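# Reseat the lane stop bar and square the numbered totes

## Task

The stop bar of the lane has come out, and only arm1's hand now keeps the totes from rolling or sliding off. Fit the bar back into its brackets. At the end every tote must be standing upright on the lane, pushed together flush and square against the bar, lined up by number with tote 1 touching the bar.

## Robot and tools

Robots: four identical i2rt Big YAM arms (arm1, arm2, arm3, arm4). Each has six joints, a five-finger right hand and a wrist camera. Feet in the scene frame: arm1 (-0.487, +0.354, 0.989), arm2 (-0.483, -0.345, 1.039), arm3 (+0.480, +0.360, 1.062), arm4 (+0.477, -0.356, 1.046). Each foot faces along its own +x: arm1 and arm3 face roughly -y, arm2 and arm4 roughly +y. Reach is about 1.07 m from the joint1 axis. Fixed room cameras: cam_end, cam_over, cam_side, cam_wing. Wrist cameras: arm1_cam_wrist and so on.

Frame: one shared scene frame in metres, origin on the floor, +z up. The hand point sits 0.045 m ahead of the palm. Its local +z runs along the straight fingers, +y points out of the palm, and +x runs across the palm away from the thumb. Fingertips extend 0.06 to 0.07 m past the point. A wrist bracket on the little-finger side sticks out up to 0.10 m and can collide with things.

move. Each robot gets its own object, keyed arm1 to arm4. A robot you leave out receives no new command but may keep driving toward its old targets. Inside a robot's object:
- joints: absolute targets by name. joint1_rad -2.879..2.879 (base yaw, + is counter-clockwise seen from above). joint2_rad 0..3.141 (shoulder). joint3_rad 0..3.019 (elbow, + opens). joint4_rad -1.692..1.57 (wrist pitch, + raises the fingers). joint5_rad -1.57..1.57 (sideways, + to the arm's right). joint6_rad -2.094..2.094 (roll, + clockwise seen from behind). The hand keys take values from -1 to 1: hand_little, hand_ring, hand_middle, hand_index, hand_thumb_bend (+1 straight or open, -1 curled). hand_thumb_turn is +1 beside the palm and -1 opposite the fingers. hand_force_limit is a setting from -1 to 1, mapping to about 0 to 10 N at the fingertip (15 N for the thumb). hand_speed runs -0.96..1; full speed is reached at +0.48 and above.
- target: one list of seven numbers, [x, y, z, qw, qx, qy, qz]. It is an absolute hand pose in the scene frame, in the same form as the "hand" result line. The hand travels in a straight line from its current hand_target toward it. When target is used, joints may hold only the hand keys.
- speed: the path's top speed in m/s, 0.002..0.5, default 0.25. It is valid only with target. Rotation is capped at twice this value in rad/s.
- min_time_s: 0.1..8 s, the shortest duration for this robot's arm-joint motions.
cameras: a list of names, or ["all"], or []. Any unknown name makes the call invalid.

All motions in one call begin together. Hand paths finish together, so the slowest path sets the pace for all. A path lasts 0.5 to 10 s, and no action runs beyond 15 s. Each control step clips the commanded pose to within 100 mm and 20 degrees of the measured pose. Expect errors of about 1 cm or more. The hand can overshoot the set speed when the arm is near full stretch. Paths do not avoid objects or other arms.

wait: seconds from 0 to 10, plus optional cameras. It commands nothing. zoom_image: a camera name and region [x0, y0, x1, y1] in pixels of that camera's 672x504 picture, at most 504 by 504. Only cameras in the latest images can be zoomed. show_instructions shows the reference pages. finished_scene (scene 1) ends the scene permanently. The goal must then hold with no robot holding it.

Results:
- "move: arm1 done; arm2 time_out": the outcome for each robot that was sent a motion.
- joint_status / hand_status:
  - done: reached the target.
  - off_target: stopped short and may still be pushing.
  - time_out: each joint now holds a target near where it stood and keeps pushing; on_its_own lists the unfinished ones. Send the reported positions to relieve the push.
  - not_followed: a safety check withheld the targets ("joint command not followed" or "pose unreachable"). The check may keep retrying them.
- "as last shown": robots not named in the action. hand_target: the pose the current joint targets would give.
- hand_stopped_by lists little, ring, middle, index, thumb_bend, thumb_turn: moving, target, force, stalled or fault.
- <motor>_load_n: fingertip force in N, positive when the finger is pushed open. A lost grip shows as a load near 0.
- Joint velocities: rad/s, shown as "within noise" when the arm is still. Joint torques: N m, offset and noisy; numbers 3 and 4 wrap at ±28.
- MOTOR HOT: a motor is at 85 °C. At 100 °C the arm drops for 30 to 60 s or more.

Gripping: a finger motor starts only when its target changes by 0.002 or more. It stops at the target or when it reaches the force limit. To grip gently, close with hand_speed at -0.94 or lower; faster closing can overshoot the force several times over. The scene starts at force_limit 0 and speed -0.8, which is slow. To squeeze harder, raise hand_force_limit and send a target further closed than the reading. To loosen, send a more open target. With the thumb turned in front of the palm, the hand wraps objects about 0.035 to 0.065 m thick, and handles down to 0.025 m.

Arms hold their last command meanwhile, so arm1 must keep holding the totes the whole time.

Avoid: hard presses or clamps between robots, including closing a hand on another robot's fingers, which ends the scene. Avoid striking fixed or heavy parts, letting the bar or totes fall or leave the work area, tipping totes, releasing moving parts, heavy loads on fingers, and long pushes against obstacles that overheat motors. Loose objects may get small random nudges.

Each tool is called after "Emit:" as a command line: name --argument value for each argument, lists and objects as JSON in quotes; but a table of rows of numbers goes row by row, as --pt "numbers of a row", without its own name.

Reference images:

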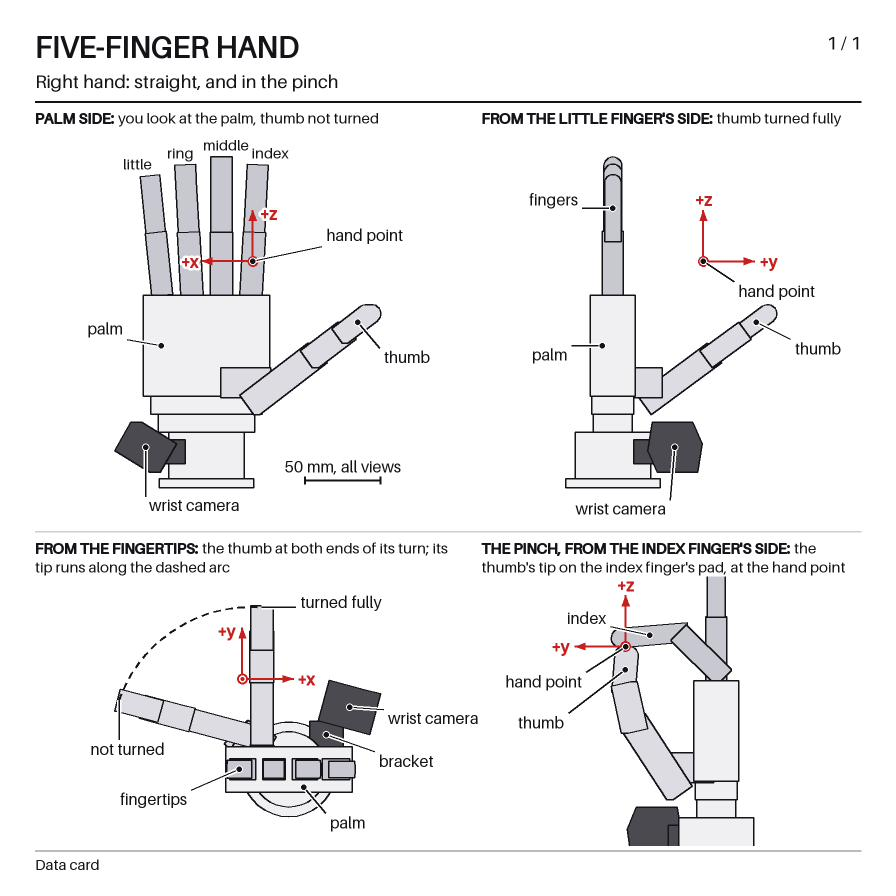

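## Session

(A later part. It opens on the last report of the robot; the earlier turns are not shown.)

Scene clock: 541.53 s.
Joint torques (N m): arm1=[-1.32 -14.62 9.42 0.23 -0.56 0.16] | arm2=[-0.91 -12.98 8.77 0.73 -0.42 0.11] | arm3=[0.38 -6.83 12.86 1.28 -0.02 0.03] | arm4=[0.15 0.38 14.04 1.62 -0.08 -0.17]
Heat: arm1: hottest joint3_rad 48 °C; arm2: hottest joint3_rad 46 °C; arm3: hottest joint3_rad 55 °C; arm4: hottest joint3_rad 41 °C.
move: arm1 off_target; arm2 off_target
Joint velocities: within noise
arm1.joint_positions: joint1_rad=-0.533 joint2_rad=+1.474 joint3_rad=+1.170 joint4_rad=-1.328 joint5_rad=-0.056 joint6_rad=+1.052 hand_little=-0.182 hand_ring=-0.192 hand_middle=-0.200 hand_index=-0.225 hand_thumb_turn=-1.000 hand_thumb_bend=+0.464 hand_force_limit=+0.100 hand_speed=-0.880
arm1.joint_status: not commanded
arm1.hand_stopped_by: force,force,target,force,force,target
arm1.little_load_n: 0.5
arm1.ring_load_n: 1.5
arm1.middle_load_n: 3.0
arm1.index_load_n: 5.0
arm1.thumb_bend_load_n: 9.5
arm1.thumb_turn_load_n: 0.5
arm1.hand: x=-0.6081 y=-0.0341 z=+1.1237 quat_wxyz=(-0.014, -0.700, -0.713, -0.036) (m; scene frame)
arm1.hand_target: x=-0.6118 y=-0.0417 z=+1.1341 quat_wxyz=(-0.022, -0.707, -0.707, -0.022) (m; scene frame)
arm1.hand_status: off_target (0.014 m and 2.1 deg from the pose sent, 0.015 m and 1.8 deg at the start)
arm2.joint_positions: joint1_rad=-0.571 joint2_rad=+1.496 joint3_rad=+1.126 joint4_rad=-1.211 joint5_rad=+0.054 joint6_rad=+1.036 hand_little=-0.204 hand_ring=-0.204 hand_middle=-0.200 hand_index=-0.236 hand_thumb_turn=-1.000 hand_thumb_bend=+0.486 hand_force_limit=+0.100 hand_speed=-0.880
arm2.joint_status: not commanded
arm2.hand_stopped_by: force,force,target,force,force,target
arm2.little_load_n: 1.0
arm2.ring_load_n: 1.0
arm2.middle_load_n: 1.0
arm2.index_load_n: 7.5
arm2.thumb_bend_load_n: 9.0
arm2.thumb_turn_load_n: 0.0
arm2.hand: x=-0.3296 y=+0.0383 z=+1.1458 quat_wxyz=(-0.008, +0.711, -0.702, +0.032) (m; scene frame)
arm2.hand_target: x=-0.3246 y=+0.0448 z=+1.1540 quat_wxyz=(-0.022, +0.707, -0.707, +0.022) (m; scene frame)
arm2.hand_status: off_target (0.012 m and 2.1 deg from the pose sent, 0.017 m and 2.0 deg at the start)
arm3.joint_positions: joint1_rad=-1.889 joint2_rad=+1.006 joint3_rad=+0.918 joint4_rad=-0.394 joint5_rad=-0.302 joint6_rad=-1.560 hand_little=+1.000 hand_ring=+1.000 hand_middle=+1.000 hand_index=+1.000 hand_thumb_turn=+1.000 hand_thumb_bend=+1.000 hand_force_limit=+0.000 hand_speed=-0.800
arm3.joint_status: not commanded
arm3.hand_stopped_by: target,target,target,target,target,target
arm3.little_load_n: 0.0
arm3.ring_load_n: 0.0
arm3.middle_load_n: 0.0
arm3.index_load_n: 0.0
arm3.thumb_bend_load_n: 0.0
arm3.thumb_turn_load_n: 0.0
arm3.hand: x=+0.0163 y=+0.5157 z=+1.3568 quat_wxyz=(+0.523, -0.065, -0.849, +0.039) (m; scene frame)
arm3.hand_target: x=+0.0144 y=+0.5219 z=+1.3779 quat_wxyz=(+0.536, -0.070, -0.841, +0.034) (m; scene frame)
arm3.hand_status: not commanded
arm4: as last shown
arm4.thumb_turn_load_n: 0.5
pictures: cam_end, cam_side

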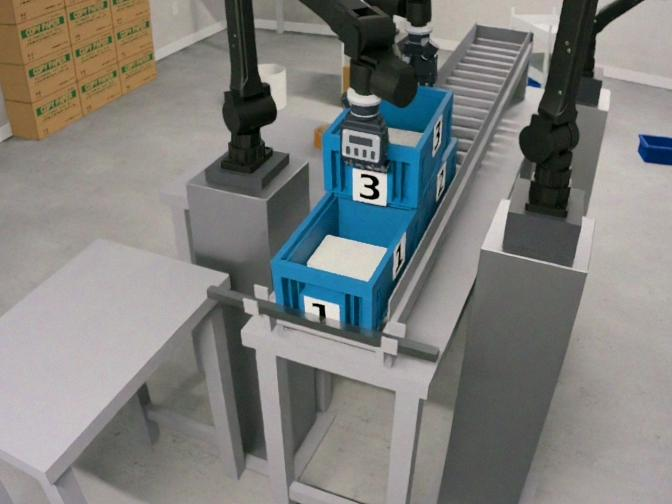

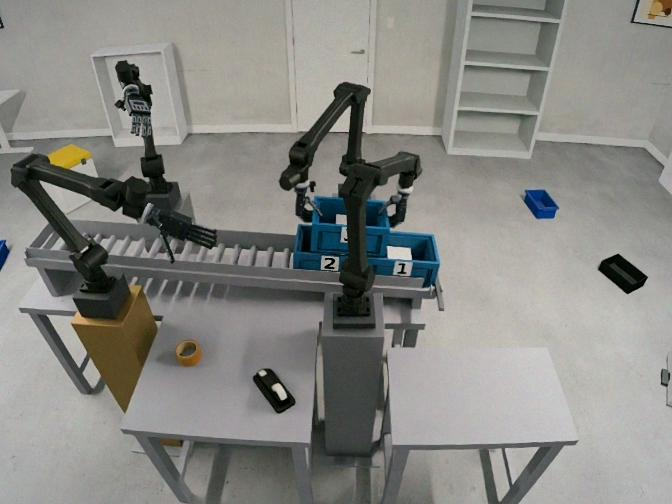

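Emit:
move --arm1 '{"target":[-0.612,-0.042,1.116,-0.0223,-0.7067,-0.7067,-0.0223],"speed":0.03}' --arm2 '{"target":[-0.3245,0.045,1.134,-0.0223,0.7067,-0.7067,0.0223],"speed":0.03}' --cameras '["cam_side","cam_end"]'

Emit:
zoom_image --camera "cam_side" --region '[280, 160, 450, 300]'

Emit:
zoom_image --camera "cam_end" --region '[300, 60, 480, 230]'

Scene clock: 543.77 s.
Joint torques (N m): arm1=[-1.32 -12.86 7.64 1.32 -0.32 0.19] | arm2=[-0.85 -11.28 7.01 1.68 -0.16 0.21] | arm3=[0.32 -6.42 12.83 1.29 -0.02 0.03] | arm4=[-0.15 0.73 14.04 1.44 -0.11 -0.13]
Heat: arm1: hottest joint3_rad 48 °C; arm2: hottest joint3_rad 45 °C; arm3: hottest joint3_rad 55 °C; arm4: hottest joint3_rad 41 °C.
move: arm1 done; arm2 done
Joint velocities: within noise
arm1.joint_positions: joint1_rad=-0.533 joint2_rad=+1.469 joint3_rad=+1.159 joint4_rad=-1.308 joint5_rad=-0.061 joint6_rad=+1.047 hand_little=-0.182 hand_ring=-0.193 hand_middle=-0.200 hand_index=-0.226 hand_thumb_turn=-1.000 hand_thumb_bend=+0.464 hand_force_limit=+0.100 hand_speed=-0.880
arm1.joint_status: not commanded
arm1.hand_stopped_by: force,force,target,force,force,target
arm1.little_load_n: 0.0
arm1.ring_load_n: 0.0
arm1.middle_load_n: 0.0
arm1.index_load_n: 1.5
arm1.thumb_bend_load_n: 12.5
arm1.thumb_turn_load_n: 0.0
arm1.hand: x=-0.6075 y=-0.0351 z=+1.1216 quat_wxyz=(-0.018, -0.699, -0.715, -0.031) (m; scene frame)
arm1.hand_target: x=-0.6119 y=-0.0418 z=+1.1162 quat_wxyz=(-0.022, -0.707, -0.707, -0.023) (m; scene frame)
arm1.hand_status: done (0.010 m and 1.7 deg from the pose sent, 0.012 m and 2.1 deg at the start)
arm2.joint_positions: joint1_rad=-0.572 joint2_rad=+1.497 joint3_rad=+1.110 joint4_rad=-1.181 joint5_rad=+0.047 joint6_rad=+1.030 hand_little=-0.204 hand_ring=-0.204 hand_middle=-0.200 hand_index=-0.236 hand_thumb_turn=-1.000 hand_thumb_bend=+0.486 hand_force_limit=+0.100 hand_speed=-0.880
arm2.joint_status: not commanded
arm2.hand_stopped_by: force,force,target,force,force,target
arm2.little_load_n: 0.0
arm2.ring_load_n: 0.0
arm2.middle_load_n: -2.5
arm2.index_load_n: 6.0
arm2.thumb_bend_load_n: 9.5
arm2.thumb_turn_load_n: 0.0
arm2.hand: x=-0.3298 y=+0.0399 z=+1.1401 quat_wxyz=(-0.014, +0.713, -0.700, +0.027) (m; scene frame)
arm2.hand_target: x=-0.3246 y=+0.0448 z=+1.1342 quat_wxyz=(-0.022, +0.707, -0.707, +0.022) (m; scene frame)
arm2.hand_status: done (0.010 m and 1.5 deg from the pose sent, 0.015 m and 2.1 deg at the start)
arm3, arm4: as last shown
arm4.ring_load_n: 0.0
arm4.thumb_turn_load_n: 0.0
pictures: cam_end, cam_side

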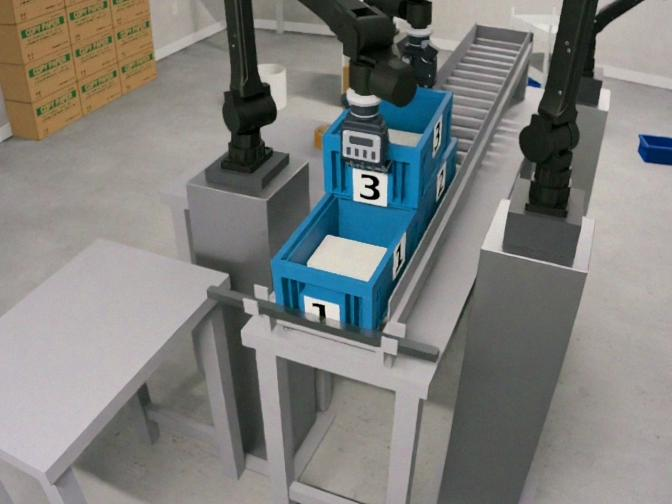

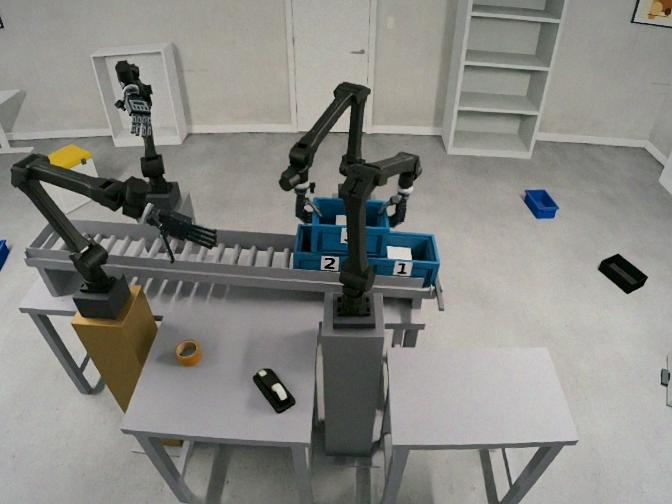

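Scaled by 2.965 from the camera's 672x504 image, which has a finer 960x720 frame.

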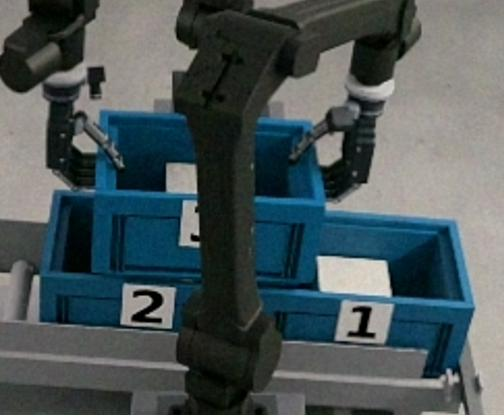

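Scaled by 2.800 from the camera's 672x504 image, which has a finer 960x720 frame.

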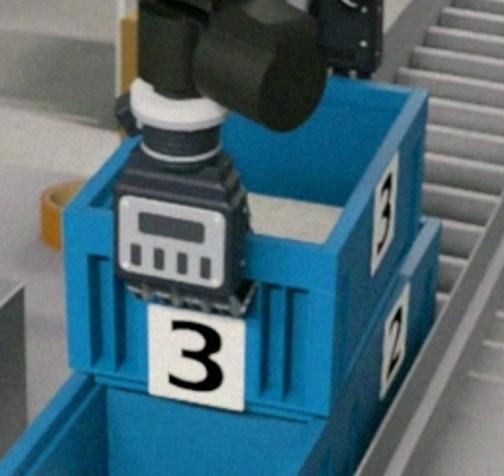

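Emit:
move --arm1 '{"joints":{"hand_speed":-0.6,"hand_thumb_bend":1.0}}'

Emit:
move --arm1 '{"target":[-0.614,-0.036,1.113,-0.0223,-0.7067,-0.7067,-0.0223],"speed":0.04}' --cameras '["arm1_cam_wrist"]'

Emit:
move --arm1 '{"target":[-0.648,-0.036,1.114,-0.0223,-0.7067,-0.7067,-0.0223],"speed":0.06}' --cameras '["arm1_cam_wrist","cam_side"]'

Emit:
zoom_image --camera "arm1_cam_wrist" --region '[140, 0, 500, 340]'

Scene clock: 547.00 s.
Joint torques (N m): arm1=[-1.32 -12.86 7.99 0.68 -0.22 0.19] | arm2=[-0.85 -11.05 7.04 1.73 -0.15 0.2] | arm3=[0.15 -6.59 12.89 1.22 -0.03 0.04] | arm4=[0.15 1.38 14.12 1.44 -0.08 -0.13]
Heat: arm1: hottest joint3_rad 48 °C; arm2: hottest joint3_rad 45 °C; arm3: hottest joint3_rad 56 °C; arm4: hottest joint3_rad 41 °C.
move: arm1 done
Joint velocities: within noise
arm1.joint_positions: joint1_rad=-0.533 joint2_rad=+1.469 joint3_rad=+1.155 joint4_rad=-1.291 joint5_rad=-0.063 joint6_rad=+1.051 hand_little=-0.182 hand_ring=-0.193 hand_middle=-0.200 hand_index=-0.226 hand_thumb_turn=-1.000 hand_thumb_bend=+1.000 hand_force_limit=+0.100 hand_speed=-0.600
arm1.joint_status: all done
arm1.hand_stopped_by: force,force,target,force,target,target
arm1.little_load_n: 0.0
arm1.ring_load_n: 0.0
arm1.middle_load_n: 0.0
arm1.index_load_n: -0.5
arm1.thumb_bend_load_n: 0.0
arm1.thumb_turn_load_n: 0.0
arm1.hand: x=-0.6086 y=-0.0380 z=+1.1201 quat_wxyz=(-0.021, -0.700, -0.713, -0.025) (m; scene frame)
arm1.hand_target: x=-0.6119 y=-0.0417 z=+1.1161 quat_wxyz=(-0.022, -0.707, -0.707, -0.023) (m; scene frame)
arm1.hand_status: not commanded
arm2, arm3, arm4: as last shown
arm2.middle_load_n: -1.5
arm2.index_load_n: 6.5
arm2.hand: x=-0.3297 y=+0.0400 z=+1.1401 quat_wxyz=(-0.014, +0.713, -0.700, +0.027) (m; scene frame)
arm2.hand_target: x=-0.3247 y=+0.0448 z=+1.1342 quat_wxyz=(-0.022, +0.707, -0.707, +0.022) (m; scene frame)
arm4.middle_load_n: -0.5
arm4.thumb_bend_load_n: -0.5
pictures: none

Scene clock: 547.97 s.
Joint torques (N m): arm1=[-2.08 -13.39 7.71 0.46 -0.21 0.06] | arm2=[-1.03 -11.11 7.08 1.72 -0.15 0.2] | arm3=[0.32 -6.65 12.93 1.26 -0.01 0.02] | arm4=[-0.03 0.73 14.01 1.33 -0.12 -0.14]
Heat: arm1: hottest joint3_rad 47 °C; arm2: hottest joint3_rad 44 °C; arm3: hottest joint3_rad 56 °C; arm4: hottest joint3_rad 41 °C.
move: arm1 done
Joint velocities: within noise
arm1.joint_positions: joint1_rad=-0.533 joint2_rad=+1.469 joint3_rad=+1.140 joint4_rad=-1.275 joint5_rad=-0.063 joint6_rad=+1.051 hand_little=-0.182 hand_ring=-0.193 hand_middle=-0.200 hand_index=-0.226 hand_thumb_turn=-1.000 hand_thumb_bend=+1.000 hand_force_limit=+0.100 hand_speed=-0.600
arm1.joint_status: not commanded
arm1.hand_stopped_by: force,force,target,force,target,target
arm1.little_load_n: 0.0
arm1.ring_load_n: 0.0
arm1.middle_load_n: 0.0
arm1.index_load_n: 0.0
arm1.thumb_bend_load_n: 0.0
arm1.thumb_turn_load_n: 0.0
arm1.hand: x=-0.6081 y=-0.0369 z=+1.1149 quat_wxyz=(-0.021, -0.700, -0.713, -0.024) (m; scene frame)
arm1.hand_target: x=-0.6139 y=-0.0360 z=+1.1130 quat_wxyz=(-0.022, -0.707, -0.707, -0.022) (m; scene frame)
arm1.hand_status: done (0.006 m and 1.1 deg from the pose sent, 0.009 m and 1.1 deg at the start)
arm2, arm3, arm4: as last shown
arm2.thumb_bend_load_n: 9.0
arm2.hand_target: x=-0.3246 y=+0.0448 z=+1.1342 quat_wxyz=(-0.022, +0.707, -0.707, +0.022) (m; scene frame)
arm4.thumb_bend_load_n: 0.0
arm4.thumb_turn_load_n: 0.5
pictures: arm1_cam_wrist
camera_calibration:
arm1_cam_wrist: T_world_to_cam=[[0.955008, 0.277119, 0.105665, 0.466044], [0.179844, -0.824408, 0.536664, -0.519337], [0.235831, -0.493515, -0.837154, 1.17353], [0, 0, 0, 1]] pos_world=[-0.628431, 0.0218598, 1.21189]

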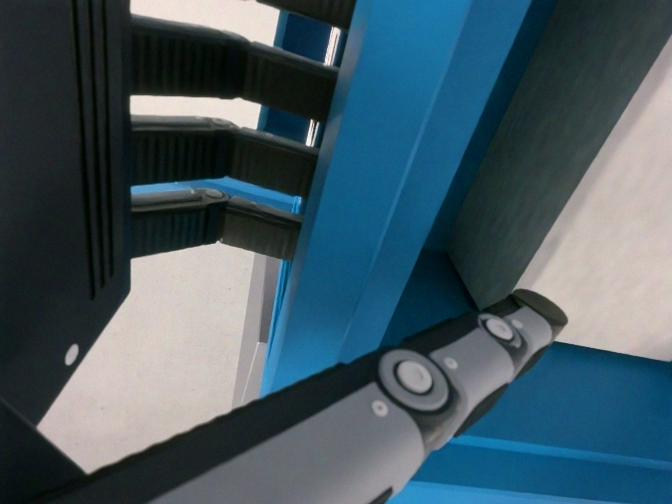

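Scene clock: 549.27 s.
Joint torques (N m): arm1=[-2.96 -11.87 11.44 0.02 0.34 -0.13] | arm2=[-1.08 -11.22 7.06 1.62 -0.12 0.2] | arm3=[0.56 -6.3 12.86 1.28 -0.02 0.02] | arm4=[-0.44 0.26 14.05 1.47 -0.08 -0.1]
Heat: arm1: hottest joint3_rad 47 °C; arm2: hottest joint3_rad 44 °C; arm3: hottest joint3_rad 56 °C; arm4: hottest joint3_rad 42 °C.
move: arm1 off_target
Joint velocities: within noise
arm1.joint_positions: joint1_rad=-0.592 joint2_rad=+1.490 joint3_rad=+1.142 joint4_rad=-1.275 joint5_rad=-0.073 joint6_rad=+0.999 hand_little=-0.182 hand_ring=-0.193 hand_middle=-0.200 hand_index=-0.226 hand_thumb_turn=-1.000 hand_thumb_bend=+1.000 hand_force_limit=+0.100 hand_speed=-0.600
arm1.joint_status: not commanded
arm1.hand_stopped_by: force,force,target,force,target,target
arm1.little_load_n: 0.0
arm1.ring_load_n: 0.0
arm1.middle_load_n: 0.0
arm1.index_load_n: 0.0
arm1.thumb_bend_load_n: 0.5
arm1.thumb_turn_load_n: 1.5
arm1.hand: x=-0.6281 y=-0.0274 z=+1.1088 quat_wxyz=(-0.025, -0.702, -0.711, -0.033) (m; scene frame)
arm1.hand_target: x=-0.6476 y=-0.0353 z=+1.1140 quat_wxyz=(-0.022, -0.707, -0.707, -0.022) (m; scene frame)
arm1.hand_status: off_target (0.022 m and 1.4 deg from the pose sent, 0.040 m and 1.1 deg at the start)
arm2, arm3, arm4: as last shown
arm2.joint_positions: joint1_rad=-0.572 joint2_rad=+1.497 joint3_rad=+1.110 joint4_rad=-1.181 joint5_rad=+0.046 joint6_rad=+1.029 hand_little=-0.204 hand_ring=-0.204 hand_middle=-0.200 hand_index=-0.236 hand_thumb_turn=-1.000 hand_thumb_bend=+0.486 hand_force_limit=+0.100 hand_speed=-0.880
arm2.middle_load_n: -2.0
arm2.index_load_n: 6.0
arm2.thumb_bend_load_n: 9.5
arm2.thumb_turn_load_n: 0.5
arm2.hand: x=-0.3298 y=+0.0400 z=+1.1402 quat_wxyz=(-0.014, +0.713, -0.700, +0.026) (m; scene frame)
arm4.middle_load_n: 0.0
arm4.thumb_turn_load_n: 0.0
pictures: arm1_cam_wrist, cam_side
camera_calibration:
arm1_cam_wrist: T_world_to_cam=[[0.955003, 0.268947, 0.125043, 0.461355], [0.163732, -0.82959, 0.533828, -0.511773], [0.247306, -0.489334, -0.836296, 1.18419], [0, 0, 0, 1]] pos_world=[-0.649661, 0.0308249, 1.20585]

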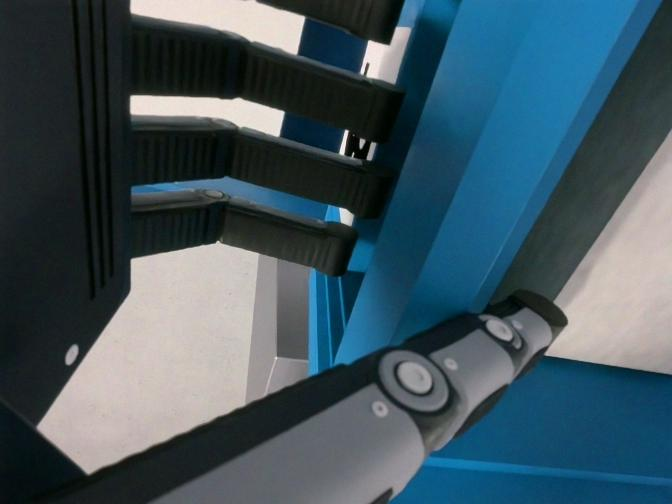

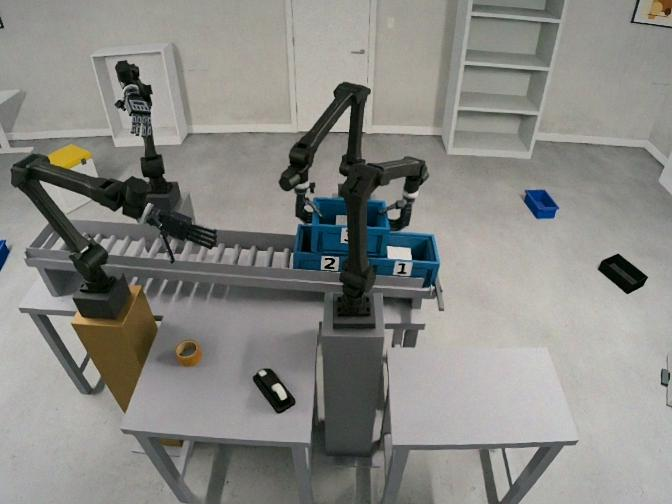

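Scaled by 1.400 from the camera's 672x504 image, which has a finer 960x720 frame.

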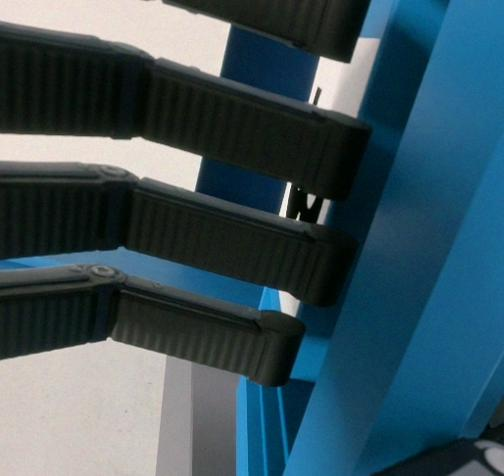

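Emit:
move --arm1 '{"target":[-0.638,-0.040,1.122,-0.0207,-0.6557,-0.7543,-0.0238],"speed":0.06}' --cameras '["arm1_cam_wrist"]'

Emit:
zoom_image --camera "arm1_cam_wrist" --region '[140, 0, 500, 340]'

Scene clock: 554.67 s.
Joint torques (N m): arm1=[-0.44 -12.81 11.82 -0.24 0.03 -0.1] | arm2=[-0.85 -11.4 7.02 1.76 -0.14 0.23] | arm3=[0.26 -6.65 12.89 1.33 -0.03 0.02] | arm4=[0.44 0.91 14.01 1.33 -0.06 -0.18]
Heat: arm1: hottest joint3_rad 48 °C; arm2: hottest joint3_rad 43 °C; arm3: hottest joint3_rad 56 °C; arm4: hottest joint3_rad 42 °C.
move: arm1 off_target
Joint velocities: within noise
arm1.joint_positions: joint1_rad=-0.594 joint2_rad=+1.513 joint3_rad=+1.178 joint4_rad=-1.298 joint5_rad=-0.062 joint6_rad=+0.887 hand_little=-0.182 hand_ring=-0.193 hand_middle=-0.200 hand_index=-0.226 hand_thumb_turn=-1.000 hand_thumb_bend=+1.000 hand_force_limit=+0.100 hand_speed=-0.600
arm1.joint_status: not commanded
arm1.hand_stopped_by: force,force,target,force,target,target
arm1.little_load_n: 0.0
arm1.ring_load_n: 0.5
arm1.middle_load_n: 0.0
arm1.index_load_n: 0.0
arm1.thumb_bend_load_n: 0.0
arm1.thumb_turn_load_n: 0.0
arm1.hand: x=-0.6318 y=-0.0257 z=+1.1123 quat_wxyz=(-0.020, -0.662, -0.748, -0.035) (m; scene frame)
arm1.hand_target: x=-0.6377 y=-0.0395 z=+1.1219 quat_wxyz=(-0.021, -0.656, -0.754, -0.024) (m; scene frame)
arm1.hand_status: off_target (0.018 m and 1.7 deg from the pose sent, 0.021 m and 7.4 deg at the start)
arm2, arm3: as last shown
arm2.middle_load_n: -1.5
arm2.index_load_n: 6.5
arm2.thumb_bend_load_n: 9.0
arm2.thumb_turn_load_n: 0.0
arm2.hand: x=-0.3297 y=+0.0400 z=+1.1402 quat_wxyz=(-0.014, +0.713, -0.700, +0.026) (m; scene frame)
arm2.hand_target: x=-0.3245 y=+0.0447 z=+1.1342 quat_wxyz=(-0.022, +0.707, -0.707, +0.022) (m; scene frame)
arm4.joint_positions: joint1_rad=+0.311 joint2_rad=+0.698 joint3_rad=+1.242 joint4_rad=-0.995 joint5_rad=-0.222 joint6_rad=-0.589 hand_little=+0.300 hand_ring=+0.300 hand_middle=+0.350 hand_index=+0.350 hand_thumb_turn=-1.000 hand_thumb_bend=+0.750 hand_force_limit=+0.000 hand_speed=-0.600
arm4.joint_status: not commanded
arm4.hand_stopped_by: target,target,target,target,target,target
arm4.little_load_n: 0.0
arm4.ring_load_n: 0.0
arm4.middle_load_n: 0.0
arm4.index_load_n: 0.0
arm4.thumb_bend_load_n: 0.0
arm4.thumb_turn_load_n: 0.0
arm4.hand: x=+0.3422 y=-0.0742 z=+1.4944 quat_wxyz=(-0.537, +0.728, +0.426, -0.023) (m; scene frame)
arm4.hand_target: x=+0.3469 y=-0.0747 z=+1.5241 quat_wxyz=(-0.558, +0.715, +0.422, -0.012) (m; scene frame)
arm4.hand_status: not commanded
pictures: arm1_cam_wrist
camera_calibration:
arm1_cam_wrist: T_world_to_cam=[[0.920032, 0.371577, 0.124385, 0.445353], [0.255339, -0.809303, 0.528991, -0.447825], [0.297226, -0.454928, -0.839462, 1.22477], [0, 0, 0, 1]] pos_world=[-0.659426, 0.0292728, 1.20965]

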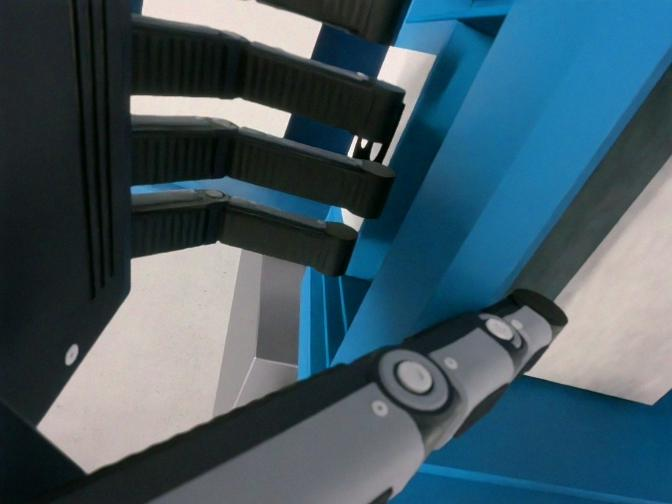

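Scaled by 1.400 from the camera's 672x504 image, which has a finer 960x720 frame.

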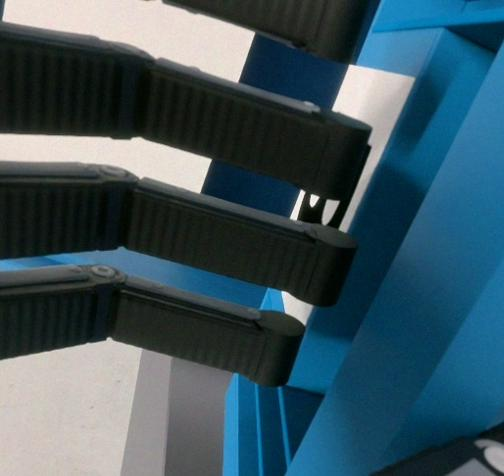

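Emit:
move --arm1 '{"target": [-0.610, -0.050, 1.127, -0.0207, -0.6557, -0.7543, -0.0238], "speed": 0.05}' --cameras '["arm1_cam_wrist", "cam_wing"]'

Scene clock: 561.47 s.
Joint torques (N m): arm1=[0.03 -14.33 11.34 -0.27 -0.12 0.14] | arm2=[-1.32 -11.46 7.08 1.69 -0.13 0.18] | arm3=[0.03 -6.53 12.88 1.29 -0.03 0.03] | arm4=[-0.09 0.38 13.87 1.43 -0.12 -0.15]
Heat: arm1: hottest joint3_rad 48 °C; arm2: hottest joint3_rad 42 °C; arm3: hottest joint3_rad 56 °C; arm4: hottest joint3_rad 43 °C.
move: arm1 off_target
Joint velocities: within noise
arm1.joint_positions: joint1_rad=-0.534 joint2_rad=+1.513 joint3_rad=+1.178 joint4_rad=-1.306 joint5_rad=-0.062 joint6_rad=+0.934 hand_little=-0.182 hand_ring=-0.193 hand_middle=-0.200 hand_index=-0.226 hand_thumb_turn=-1.000 hand_thumb_bend=+1.000 hand_force_limit=+0.100 hand_speed=-0.600
arm1.joint_status: not commanded
arm1.hand_stopped_by: force,force,target,force,target,target
arm1.little_load_n: 0.5
arm1.ring_load_n: 0.0
arm1.middle_load_n: 0.0
arm1.index_load_n: 0.0
arm1.thumb_bend_load_n: 0.0
arm1.thumb_turn_load_n: 0.0
arm1.hand: x=-0.6087 y=-0.0349 z=+1.1121 quat_wxyz=(-0.017, -0.658, -0.752, -0.041) (m; scene frame)
arm1.hand_target: x=-0.6098 y=-0.0494 z=+1.1270 quat_wxyz=(-0.021, -0.656, -0.754, -0.024) (m; scene frame)
arm1.hand_status: off_target (0.021 m and 2.0 deg from the pose sent, 0.036 m and 1.7 deg at the start)
arm2, arm3, arm4: as last shown
arm2.middle_load_n: -2.0
arm4.thumb_turn_load_n: 0.5
pictures: arm1_cam_wrist, cam_wing
camera_calibration:
arm1_cam_wrist: T_world_to_cam=[[0.914689, 0.382143, 0.131572, 0.416684], [0.264337, -0.811918, 0.520495, -0.446226], [0.305729, -0.441311, -0.843667, 1.22387], [0, 0, 0, 1]] pos_world=[-0.637355, 0.0185765, 1.20997]

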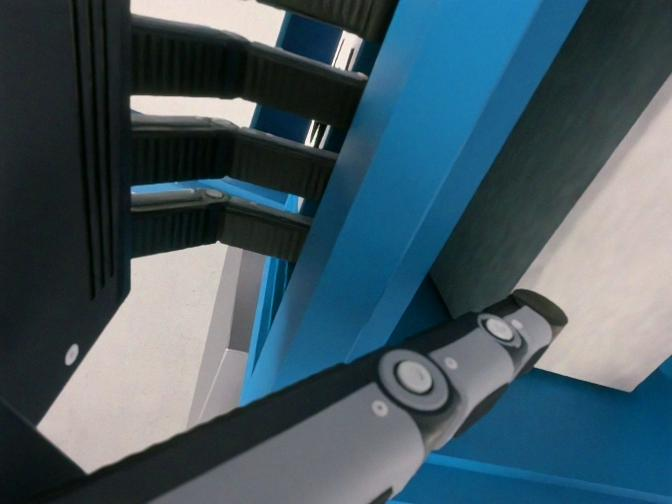

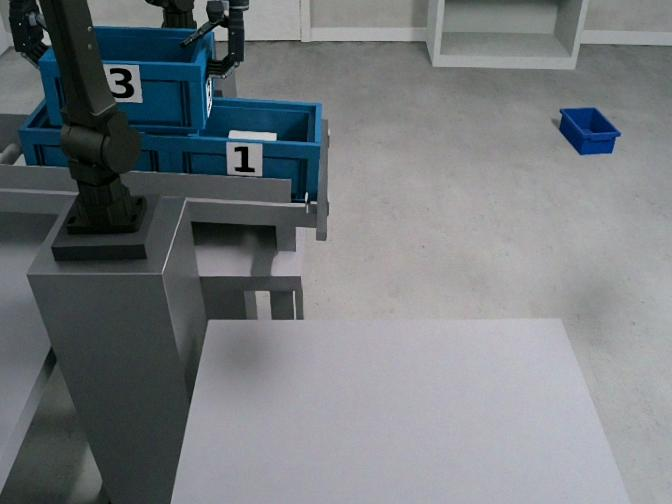

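Emit:
move --arm1 '{"target": [-0.601, -0.050, 1.129, -0.0207, -0.6557, -0.7543, -0.0238], "speed": 0.05}' --cameras '["arm1_cam_wrist"]'

Emit:
zoom_image --camera "arm1_cam_wrist" --region '[100, 0, 500, 300]'

Scene clock: 563.43 s.
Joint torques (N m): arm1=[0.44 -15.21 10.71 -0.27 -0.26 0.1] | arm2=[-1.08 -11.34 7.15 1.65 -0.12 0.2] | arm3=[0.5 -6.71 12.9 1.24 -0.03 0.01] | arm4=[-0.15 0.85 14.11 1.66 -0.09 -0.14]
Heat: arm1: hottest joint3_rad 47 °C; arm2: hottest joint3_rad 41 °C; arm3: hottest joint3_rad 56 °C; arm4: hottest joint3_rad 43 °C.
move: arm1 off_target
Joint velocities: within noise
arm1.joint_positions: joint1_rad=-0.520 joint2_rad=+1.511 joint3_rad=+1.178 joint4_rad=-1.309 joint5_rad=-0.060 joint6_rad=+0.950 hand_little=-0.182 hand_ring=-0.193 hand_middle=-0.200 hand_index=-0.226 hand_thumb_turn=-1.000 hand_thumb_bend=+1.000 hand_force_limit=+0.100 hand_speed=-0.600
arm1.joint_status: not commanded
arm1.hand_stopped_by: force,force,target,force,target,target
arm1.little_load_n: 0.0
arm1.ring_load_n: 0.0
arm1.middle_load_n: 0.0
arm1.index_load_n: 0.0
arm1.thumb_bend_load_n: 0.0
arm1.thumb_turn_load_n: 0.0
arm1.hand: x=-0.6038 y=-0.0366 z=+1.1126 quat_wxyz=(-0.016, -0.659, -0.751, -0.041) (m; scene frame)
arm1.hand_target: x=-0.6007 y=-0.0494 z=+1.1291 quat_wxyz=(-0.021, -0.656, -0.754, -0.024) (m; scene frame)
arm1.hand_status: off_target (0.021 m and 2.1 deg from the pose sent, 0.024 m and 2.0 deg at the start)
arm2, arm3, arm4: as last shown
arm2.joint_positions: joint1_rad=-0.573 joint2_rad=+1.497 joint3_rad=+1.109 joint4_rad=-1.180 joint5_rad=+0.046 joint6_rad=+1.029 hand_little=-0.204 hand_ring=-0.204 hand_middle=-0.200 hand_index=-0.236 hand_thumb_turn=-1.000 hand_thumb_bend=+0.486 hand_force_limit=+0.100 hand_speed=-0.880
arm2.index_load_n: 6.0
arm2.hand: x=-0.3296 y=+0.0398 z=+1.1399 quat_wxyz=(-0.014, +0.713, -0.700, +0.026) (m; scene frame)
arm2.hand_target: x=-0.3246 y=+0.0448 z=+1.1342 quat_wxyz=(-0.022, +0.707, -0.707, +0.022) (m; scene frame)
arm4.thumb_turn_load_n: 0.0
pictures: arm1_cam_wrist
camera_calibration:
arm1_cam_wrist: T_world_to_cam=[[0.915848, 0.379458, 0.131282, 0.413673], [0.263191, -0.814247, 0.517429, -0.446547], [0.303239, -0.439334, -0.845596, 1.22284], [0, 0, 0, 1]] pos_world=[-0.632147, 0.0166635, 1.21078]

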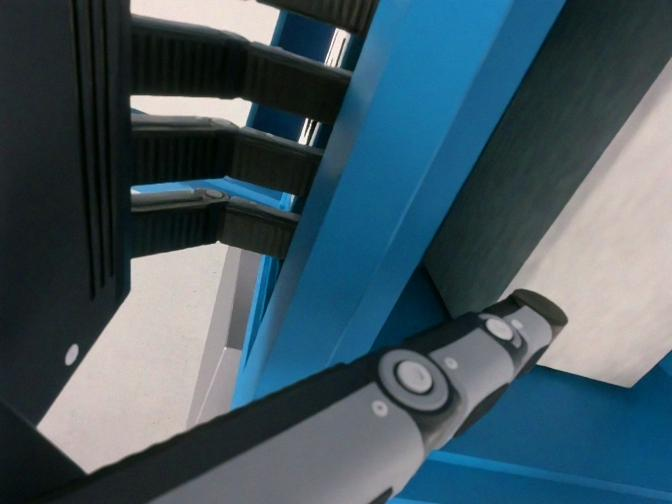

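Scaled by 1.260 from the camera's 672x504 image, which has a finer 960x720 frame.

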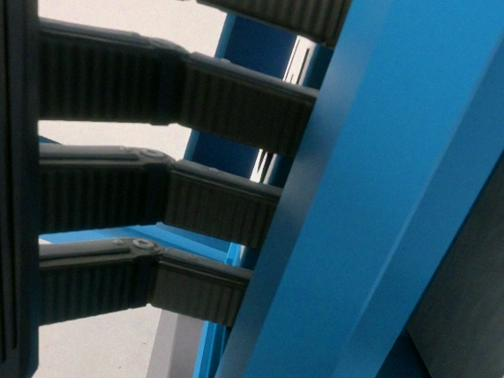

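Emit:
move --arm1 '{"joints": {"hand_speed": -0.88, "hand_force_limit": 0.0, "hand_thumb_bend": -0.5}}' --cameras '["arm1_cam_wrist"]'

Emit:
move --arm1 '{"joints": {"hand_force_limit": -0.4, "hand_little": -0.5, "hand_ring": -0.5, "hand_middle": -0.5, "hand_index": -0.5}}'

Scene clock: 576.30 s.
Joint torques (N m): arm1=[0.26 -14.97 10.73 -0.25 -0.34 0.14] | arm2=[-0.91 -11.34 7.12 1.66 -0.1 0.2] | arm3=[-0.03 -6.65 12.89 1.36 -0.02 0.03] | arm4=[0.03 0.79 14.09 1.54 -0.14 -0.18]
Heat: arm1: hottest joint3_rad 47 °C; arm2: hottest joint3_rad 40 °C; arm3: hottest joint3_rad 56 °C; arm4: hottest joint3_rad 45 °C.
move: arm1 off_target
Joint velocities: within noise
arm1.joint_positions: joint1_rad=-0.518 joint2_rad=+1.509 joint3_rad=+1.178 joint4_rad=-1.309 joint5_rad=-0.058 joint6_rad=+0.951 hand_little=-0.182 hand_ring=-0.193 hand_middle=-0.199 hand_index=-0.226 hand_thumb_turn=-1.000 hand_thumb_bend=+0.540 hand_force_limit=+0.000 hand_speed=-0.880
arm1.joint_status: hand_thumb_bend off_target (ended at +0.540, target -0.500); the others done
arm1.hand_stopped_by: force,force,target,force,force,target
arm1.little_load_n: 0.0
arm1.ring_load_n: 0.0
arm1.middle_load_n: 6.0
arm1.index_load_n: 0.0
arm1.thumb_bend_load_n: 7.0
arm1.thumb_turn_load_n: 1.0
arm1.hand: x=-0.6034 y=-0.0367 z=+1.1132 quat_wxyz=(-0.015, -0.658, -0.752, -0.040) (m; scene frame)
arm1.hand_target: x=-0.6008 y=-0.0493 z=+1.1290 quat_wxyz=(-0.021, -0.656, -0.754, -0.024) (m; scene frame)
arm1.hand_status: not commanded
arm2, arm4: as last shown
arm2.thumb_bend_load_n: 9.5
arm3.joint_positions: joint1_rad=-1.889 joint2_rad=+1.006 joint3_rad=+0.918 joint4_rad=-0.394 joint5_rad=-0.302 joint6_rad=-1.560 hand_little=+1.000 hand_ring=+1.000 hand_middle=+1.000 hand_index=+1.000 hand_thumb_turn=+1.000 hand_thumb_bend=+1.000 hand_force_limit=+0.000 hand_speed=-0.800
arm3.joint_status: not commanded
arm3.hand_stopped_by: target,target,target,target,target,target
arm3.little_load_n: 0.0
arm3.ring_load_n: 0.0
arm3.middle_load_n: 0.0
arm3.index_load_n: 0.0
arm3.thumb_bend_load_n: 0.0
arm3.thumb_turn_load_n: 0.0
arm3.hand: x=+0.0163 y=+0.5157 z=+1.3568 quat_wxyz=(+0.523, -0.065, -0.849, +0.039) (m; scene frame)
arm3.hand_target: x=+0.0144 y=+0.5219 z=+1.3779 quat_wxyz=(+0.536, -0.070, -0.841, +0.034) (m; scene frame)
arm3.hand_status: not commanded
arm4.middle_load_n: -0.5
arm4.thumb_bend_load_n: 0.5
pictures: arm1_cam_wrist
camera_calibration:
arm1_cam_wrist: T_world_to_cam=[[0.915595, 0.38108, 0.128313, 0.416489], [0.266108, -0.813484, 0.517137, -0.444906], [0.301451, -0.439342, -0.84623, 1.22276], [0, 0, 0, 1]] pos_world=[-0.631543, 0.0165687, 1.21137]

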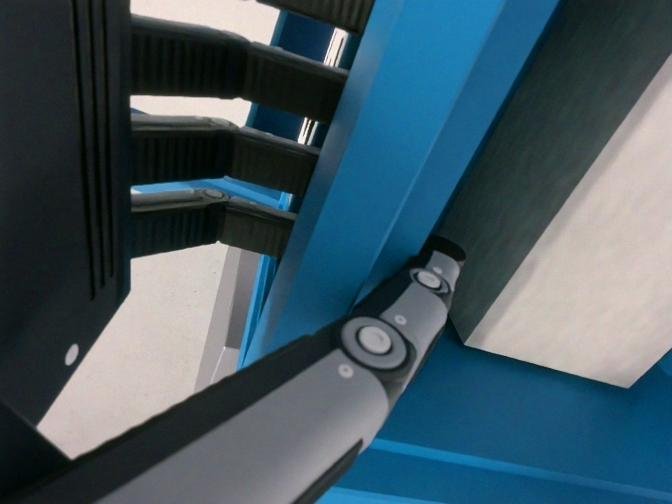

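Scene clock: 577.40 s.
Joint torques (N m): arm1=[0.32 -14.97 10.73 -0.27 -0.34 0.14] | arm2=[-0.79 -11.28 7.06 1.65 -0.13 0.2] | arm3=[0.26 -6.71 12.92 1.32 -0.02 0.04] | arm4=[0.44 0.73 14 1.54 -0.11 -0.11]
Heat: arm1: hottest joint3_rad 47 °C; arm2: hottest joint3_rad 40 °C; arm3: hottest joint3_rad 56 °C; arm4: hottest joint3_rad 45 °C.
move: arm1 off_target
Joint velocities: within noise
arm1.joint_positions: joint1_rad=-0.518 joint2_rad=+1.509 joint3_rad=+1.178 joint4_rad=-1.309 joint5_rad=-0.058 joint6_rad=+0.951 hand_little=-0.182 hand_ring=-0.193 hand_middle=-0.199 hand_index=-0.226 hand_thumb_turn=-1.000 hand_thumb_bend=+0.540 hand_force_limit=-0.400 hand_speed=-0.880
arm1.joint_status: hand_little off_target (ended at -0.182, target -0.500); hand_ring off_target (ended at -0.193, target -0.500); hand_middle off_target (ended at -0.199, target -0.500); hand_index off_target (ended at -0.226, target -0.500); the others done
arm1.hand_stopped_by: force,force,force,force,force,target
arm1.little_load_n: 0.0
arm1.ring_load_n: 0.0
arm1.middle_load_n: 6.0
arm1.index_load_n: 0.0
arm1.thumb_bend_load_n: 7.0
arm1.thumb_turn_load_n: 1.0
arm1.hand: x=-0.6034 y=-0.0367 z=+1.1132 quat_wxyz=(-0.015, -0.658, -0.752, -0.040) (m; scene frame)
arm1.hand_target: x=-0.6008 y=-0.0493 z=+1.1290 quat_wxyz=(-0.021, -0.656, -0.754, -0.024) (m; scene frame)
arm1.hand_status: not commanded
arm2.joint_positions: joint1_rad=-0.573 joint2_rad=+1.497 joint3_rad=+1.109 joint4_rad=-1.180 joint5_rad=+0.046 joint6_rad=+1.029 hand_little=-0.204 hand_ring=-0.204 hand_middle=-0.200 hand_index=-0.236 hand_thumb_turn=-1.000 hand_thumb_bend=+0.486 hand_force_limit=+0.100 hand_speed=-0.880
arm2.joint_status: not commanded
arm2.hand_stopped_by: force,force,target,force,force,target
arm2.little_load_n: 0.0
arm2.ring_load_n: 0.0
arm2.middle_load_n: -2.0
arm2.index_load_n: 6.0
arm2.thumb_bend_load_n: 9.0
arm2.thumb_turn_load_n: 0.0
arm2.hand: x=-0.3296 y=+0.0398 z=+1.1399 quat_wxyz=(-0.014, +0.713, -0.700, +0.026) (m; scene frame)
arm2.hand_target: x=-0.3246 y=+0.0448 z=+1.1342 quat_wxyz=(-0.022, +0.707, -0.707, +0.022) (m; scene frame)
arm2.hand_status: not commanded
arm3, arm4: as last shown
arm4.middle_load_n: 0.0
arm4.thumb_bend_load_n: 0.0
pictures: none

Emit:
move --arm1 '{"joints": {"hand_force_limit": 0.0, "hand_little": -0.51, "hand_ring": -0.51, "hand_index": -0.51}}'

Scene clock: 578.83 s.
Joint torques (N m): arm1=[0.15 -14.97 10.73 -0.27 -0.28 0.11] | arm2=[-0.85 -11.4 7.16 1.59 -0.2 0.2] | arm3=[0.26 -6.77 12.93 1.36 -0.01 0.03] | arm4=[0.38 0.26 14.01 1.43 -0.14 -0.14]
Heat: arm1: hottest joint3_rad 47 °C; arm2: hottest joint3_rad 39 °C; arm3: hottest joint3_rad 56 °C; arm4: hottest joint3_rad 45 °C.
move: arm1 off_target
Joint velocities: within noise
arm1.joint_positions: joint1_rad=-0.517 joint2_rad=+1.509 joint3_rad=+1.178 joint4_rad=-1.309 joint5_rad=-0.059 joint6_rad=+0.954 hand_little=-0.391 hand_ring=-0.357 hand_middle=-0.200 hand_index=-0.379 hand_thumb_turn=-1.000 hand_thumb_bend=+0.540 hand_force_limit=+0.000 hand_speed=-0.880
arm1.joint_status: hand_little off_target (ended at -0.391, target -0.510); hand_ring off_target (ended at -0.357, target -0.510); hand_index off_target (ended at -0.379, target -0.510); the others done
arm1.hand_stopped_by: force,force,force,force,force,target
arm1.little_load_n: 5.5
arm1.ring_load_n: 3.5
arm1.middle_load_n: -1.0
arm1.index_load_n: 6.0
arm1.thumb_bend_load_n: 10.0
arm1.thumb_turn_load_n: 2.5
arm1.hand: x=-0.6026 y=-0.0372 z=+1.1133 quat_wxyz=(-0.015, -0.659, -0.751, -0.040) (m; scene frame)
arm1.hand_target: x=-0.6008 y=-0.0494 z=+1.1290 quat_wxyz=(-0.021, -0.656, -0.754, -0.024) (m; scene frame)
arm1.hand_status: not commanded
arm2, arm3, arm4: as last shown
arm2.joint_positions: joint1_rad=-0.575 joint2_rad=+1.497 joint3_rad=+1.108 joint4_rad=-1.180 joint5_rad=+0.048 joint6_rad=+1.028 hand_little=-0.204 hand_ring=-0.204 hand_middle=-0.200 hand_index=-0.236 hand_thumb_turn=-1.000 hand_thumb_bend=+0.486 hand_force_limit=+0.100 hand_speed=-0.880
arm2.little_load_n: 0.5
arm2.middle_load_n: -1.0
arm2.index_load_n: 5.5
arm2.thumb_bend_load_n: 8.5
arm2.thumb_turn_load_n: -1.0
arm2.hand: x=-0.3287 y=+0.0386 z=+1.1393 quat_wxyz=(-0.013, +0.713, -0.701, +0.027) (m; scene frame)
pictures: none

Emit:
move --arm1 '{"joints": {"hand_force_limit": 0.0, "hand_middle": -0.51}}' --cameras '["arm1_cam_wrist", "cam_side", "cam_end"]'

Emit:
zoom_image --camera "cam_end" --region '[150, 0, 450, 250]'

Scene clock: 580.97 s.
Joint torques (N m): arm1=[0.21 -15.03 10.7 -0.27 -0.28 0.11] | arm2=[-0.91 -11.34 7.24 1.66 -0.19 0.22] | arm3=[0.44 -6.65 12.9 1.33 -0.03 0.03] | arm4=[-0.44 -0.21 13.89 1.73 -0.08 -0.19]
Heat: arm1: hottest joint3_rad 47 °C; arm2: hottest joint3_rad 39 °C; arm3: hottest joint3_rad 56 °C; arm4: hottest joint3_rad 45 °C.
move: arm1 off_target
Joint velocities: within noise
arm1.joint_positions: joint1_rad=-0.517 joint2_rad=+1.509 joint3_rad=+1.178 joint4_rad=-1.309 joint5_rad=-0.059 joint6_rad=+0.954 hand_little=-0.391 hand_ring=-0.357 hand_middle=-0.219 hand_index=-0.379 hand_thumb_turn=-1.000 hand_thumb_bend=+0.541 hand_force_limit=+0.000 hand_speed=-0.880
arm1.joint_status: hand_middle off_target (ended at -0.219, target -0.510); the others done
arm1.hand_stopped_by: force,force,force,force,force,target
arm1.little_load_n: 4.0
arm1.ring_load_n: 2.0
arm1.middle_load_n: 9.0
arm1.index_load_n: 3.5
arm1.thumb_bend_load_n: 11.0
arm1.thumb_turn_load_n: 2.5
arm1.hand: x=-0.6026 y=-0.0372 z=+1.1133 quat_wxyz=(-0.015, -0.659, -0.751, -0.040) (m; scene frame)
arm1.hand_target: x=-0.6008 y=-0.0494 z=+1.1290 quat_wxyz=(-0.021, -0.656, -0.754, -0.024) (m; scene frame)
arm1.hand_status: not commanded
arm2, arm3, arm4: as last shown
arm2.little_load_n: 0.0
arm2.thumb_bend_load_n: 8.0
pictures: arm1_cam_wrist, cam_end, cam_side
camera_calibration:
arm1_cam_wrist: T_world_to_cam=[[0.91605, 0.37964, 0.129326, 0.415084], [0.264112, -0.813691, 0.517834, -0.447522], [0.301822, -0.440206, -0.845649, 1.22191], [0, 0, 0, 1]] pos_world=[-0.630843, 0.016166, 1.21137]

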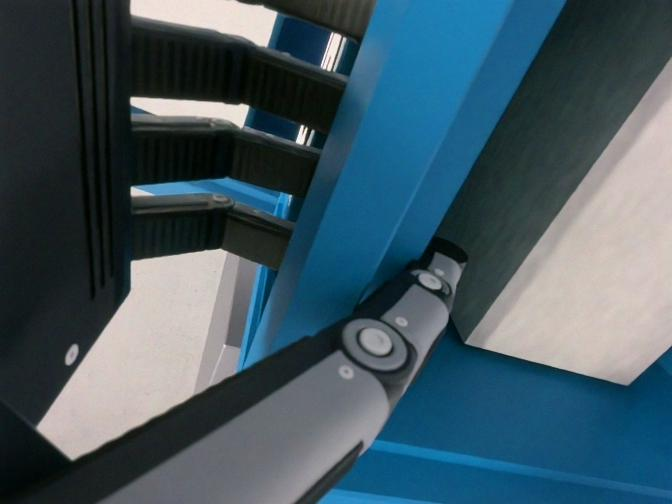

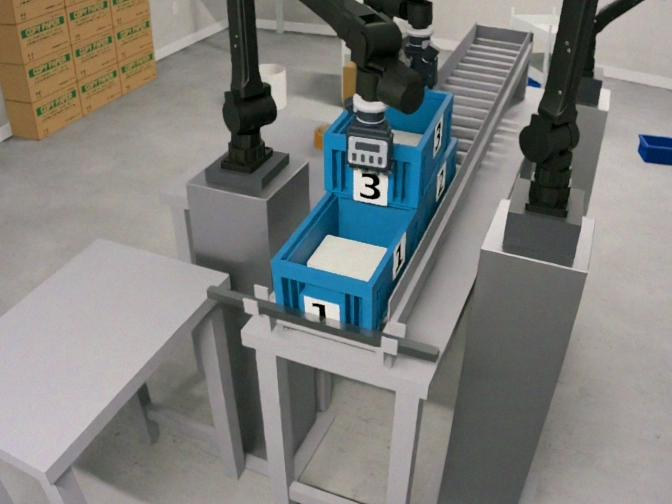

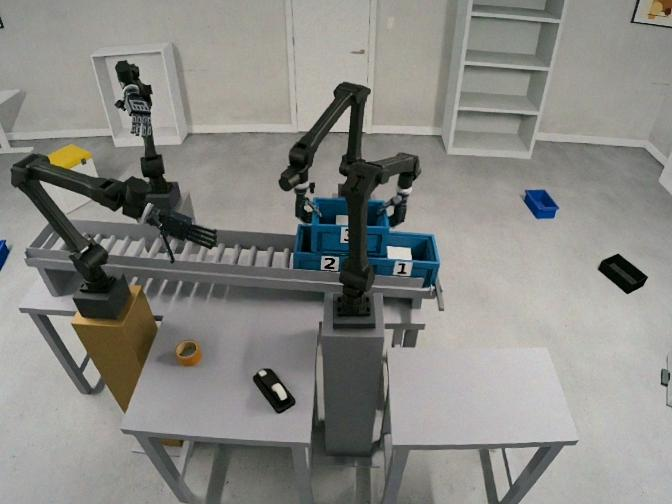

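Scaled by 1.680 from the camera's 672x504 image, which has a finer 960x720 frame.

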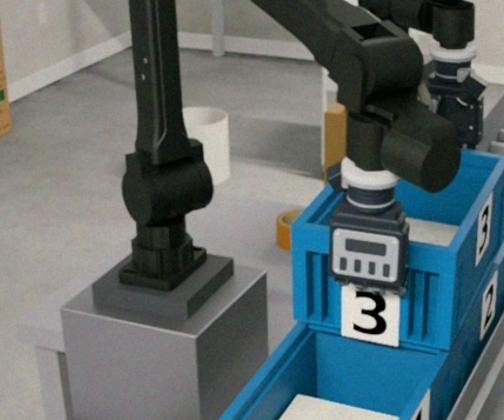

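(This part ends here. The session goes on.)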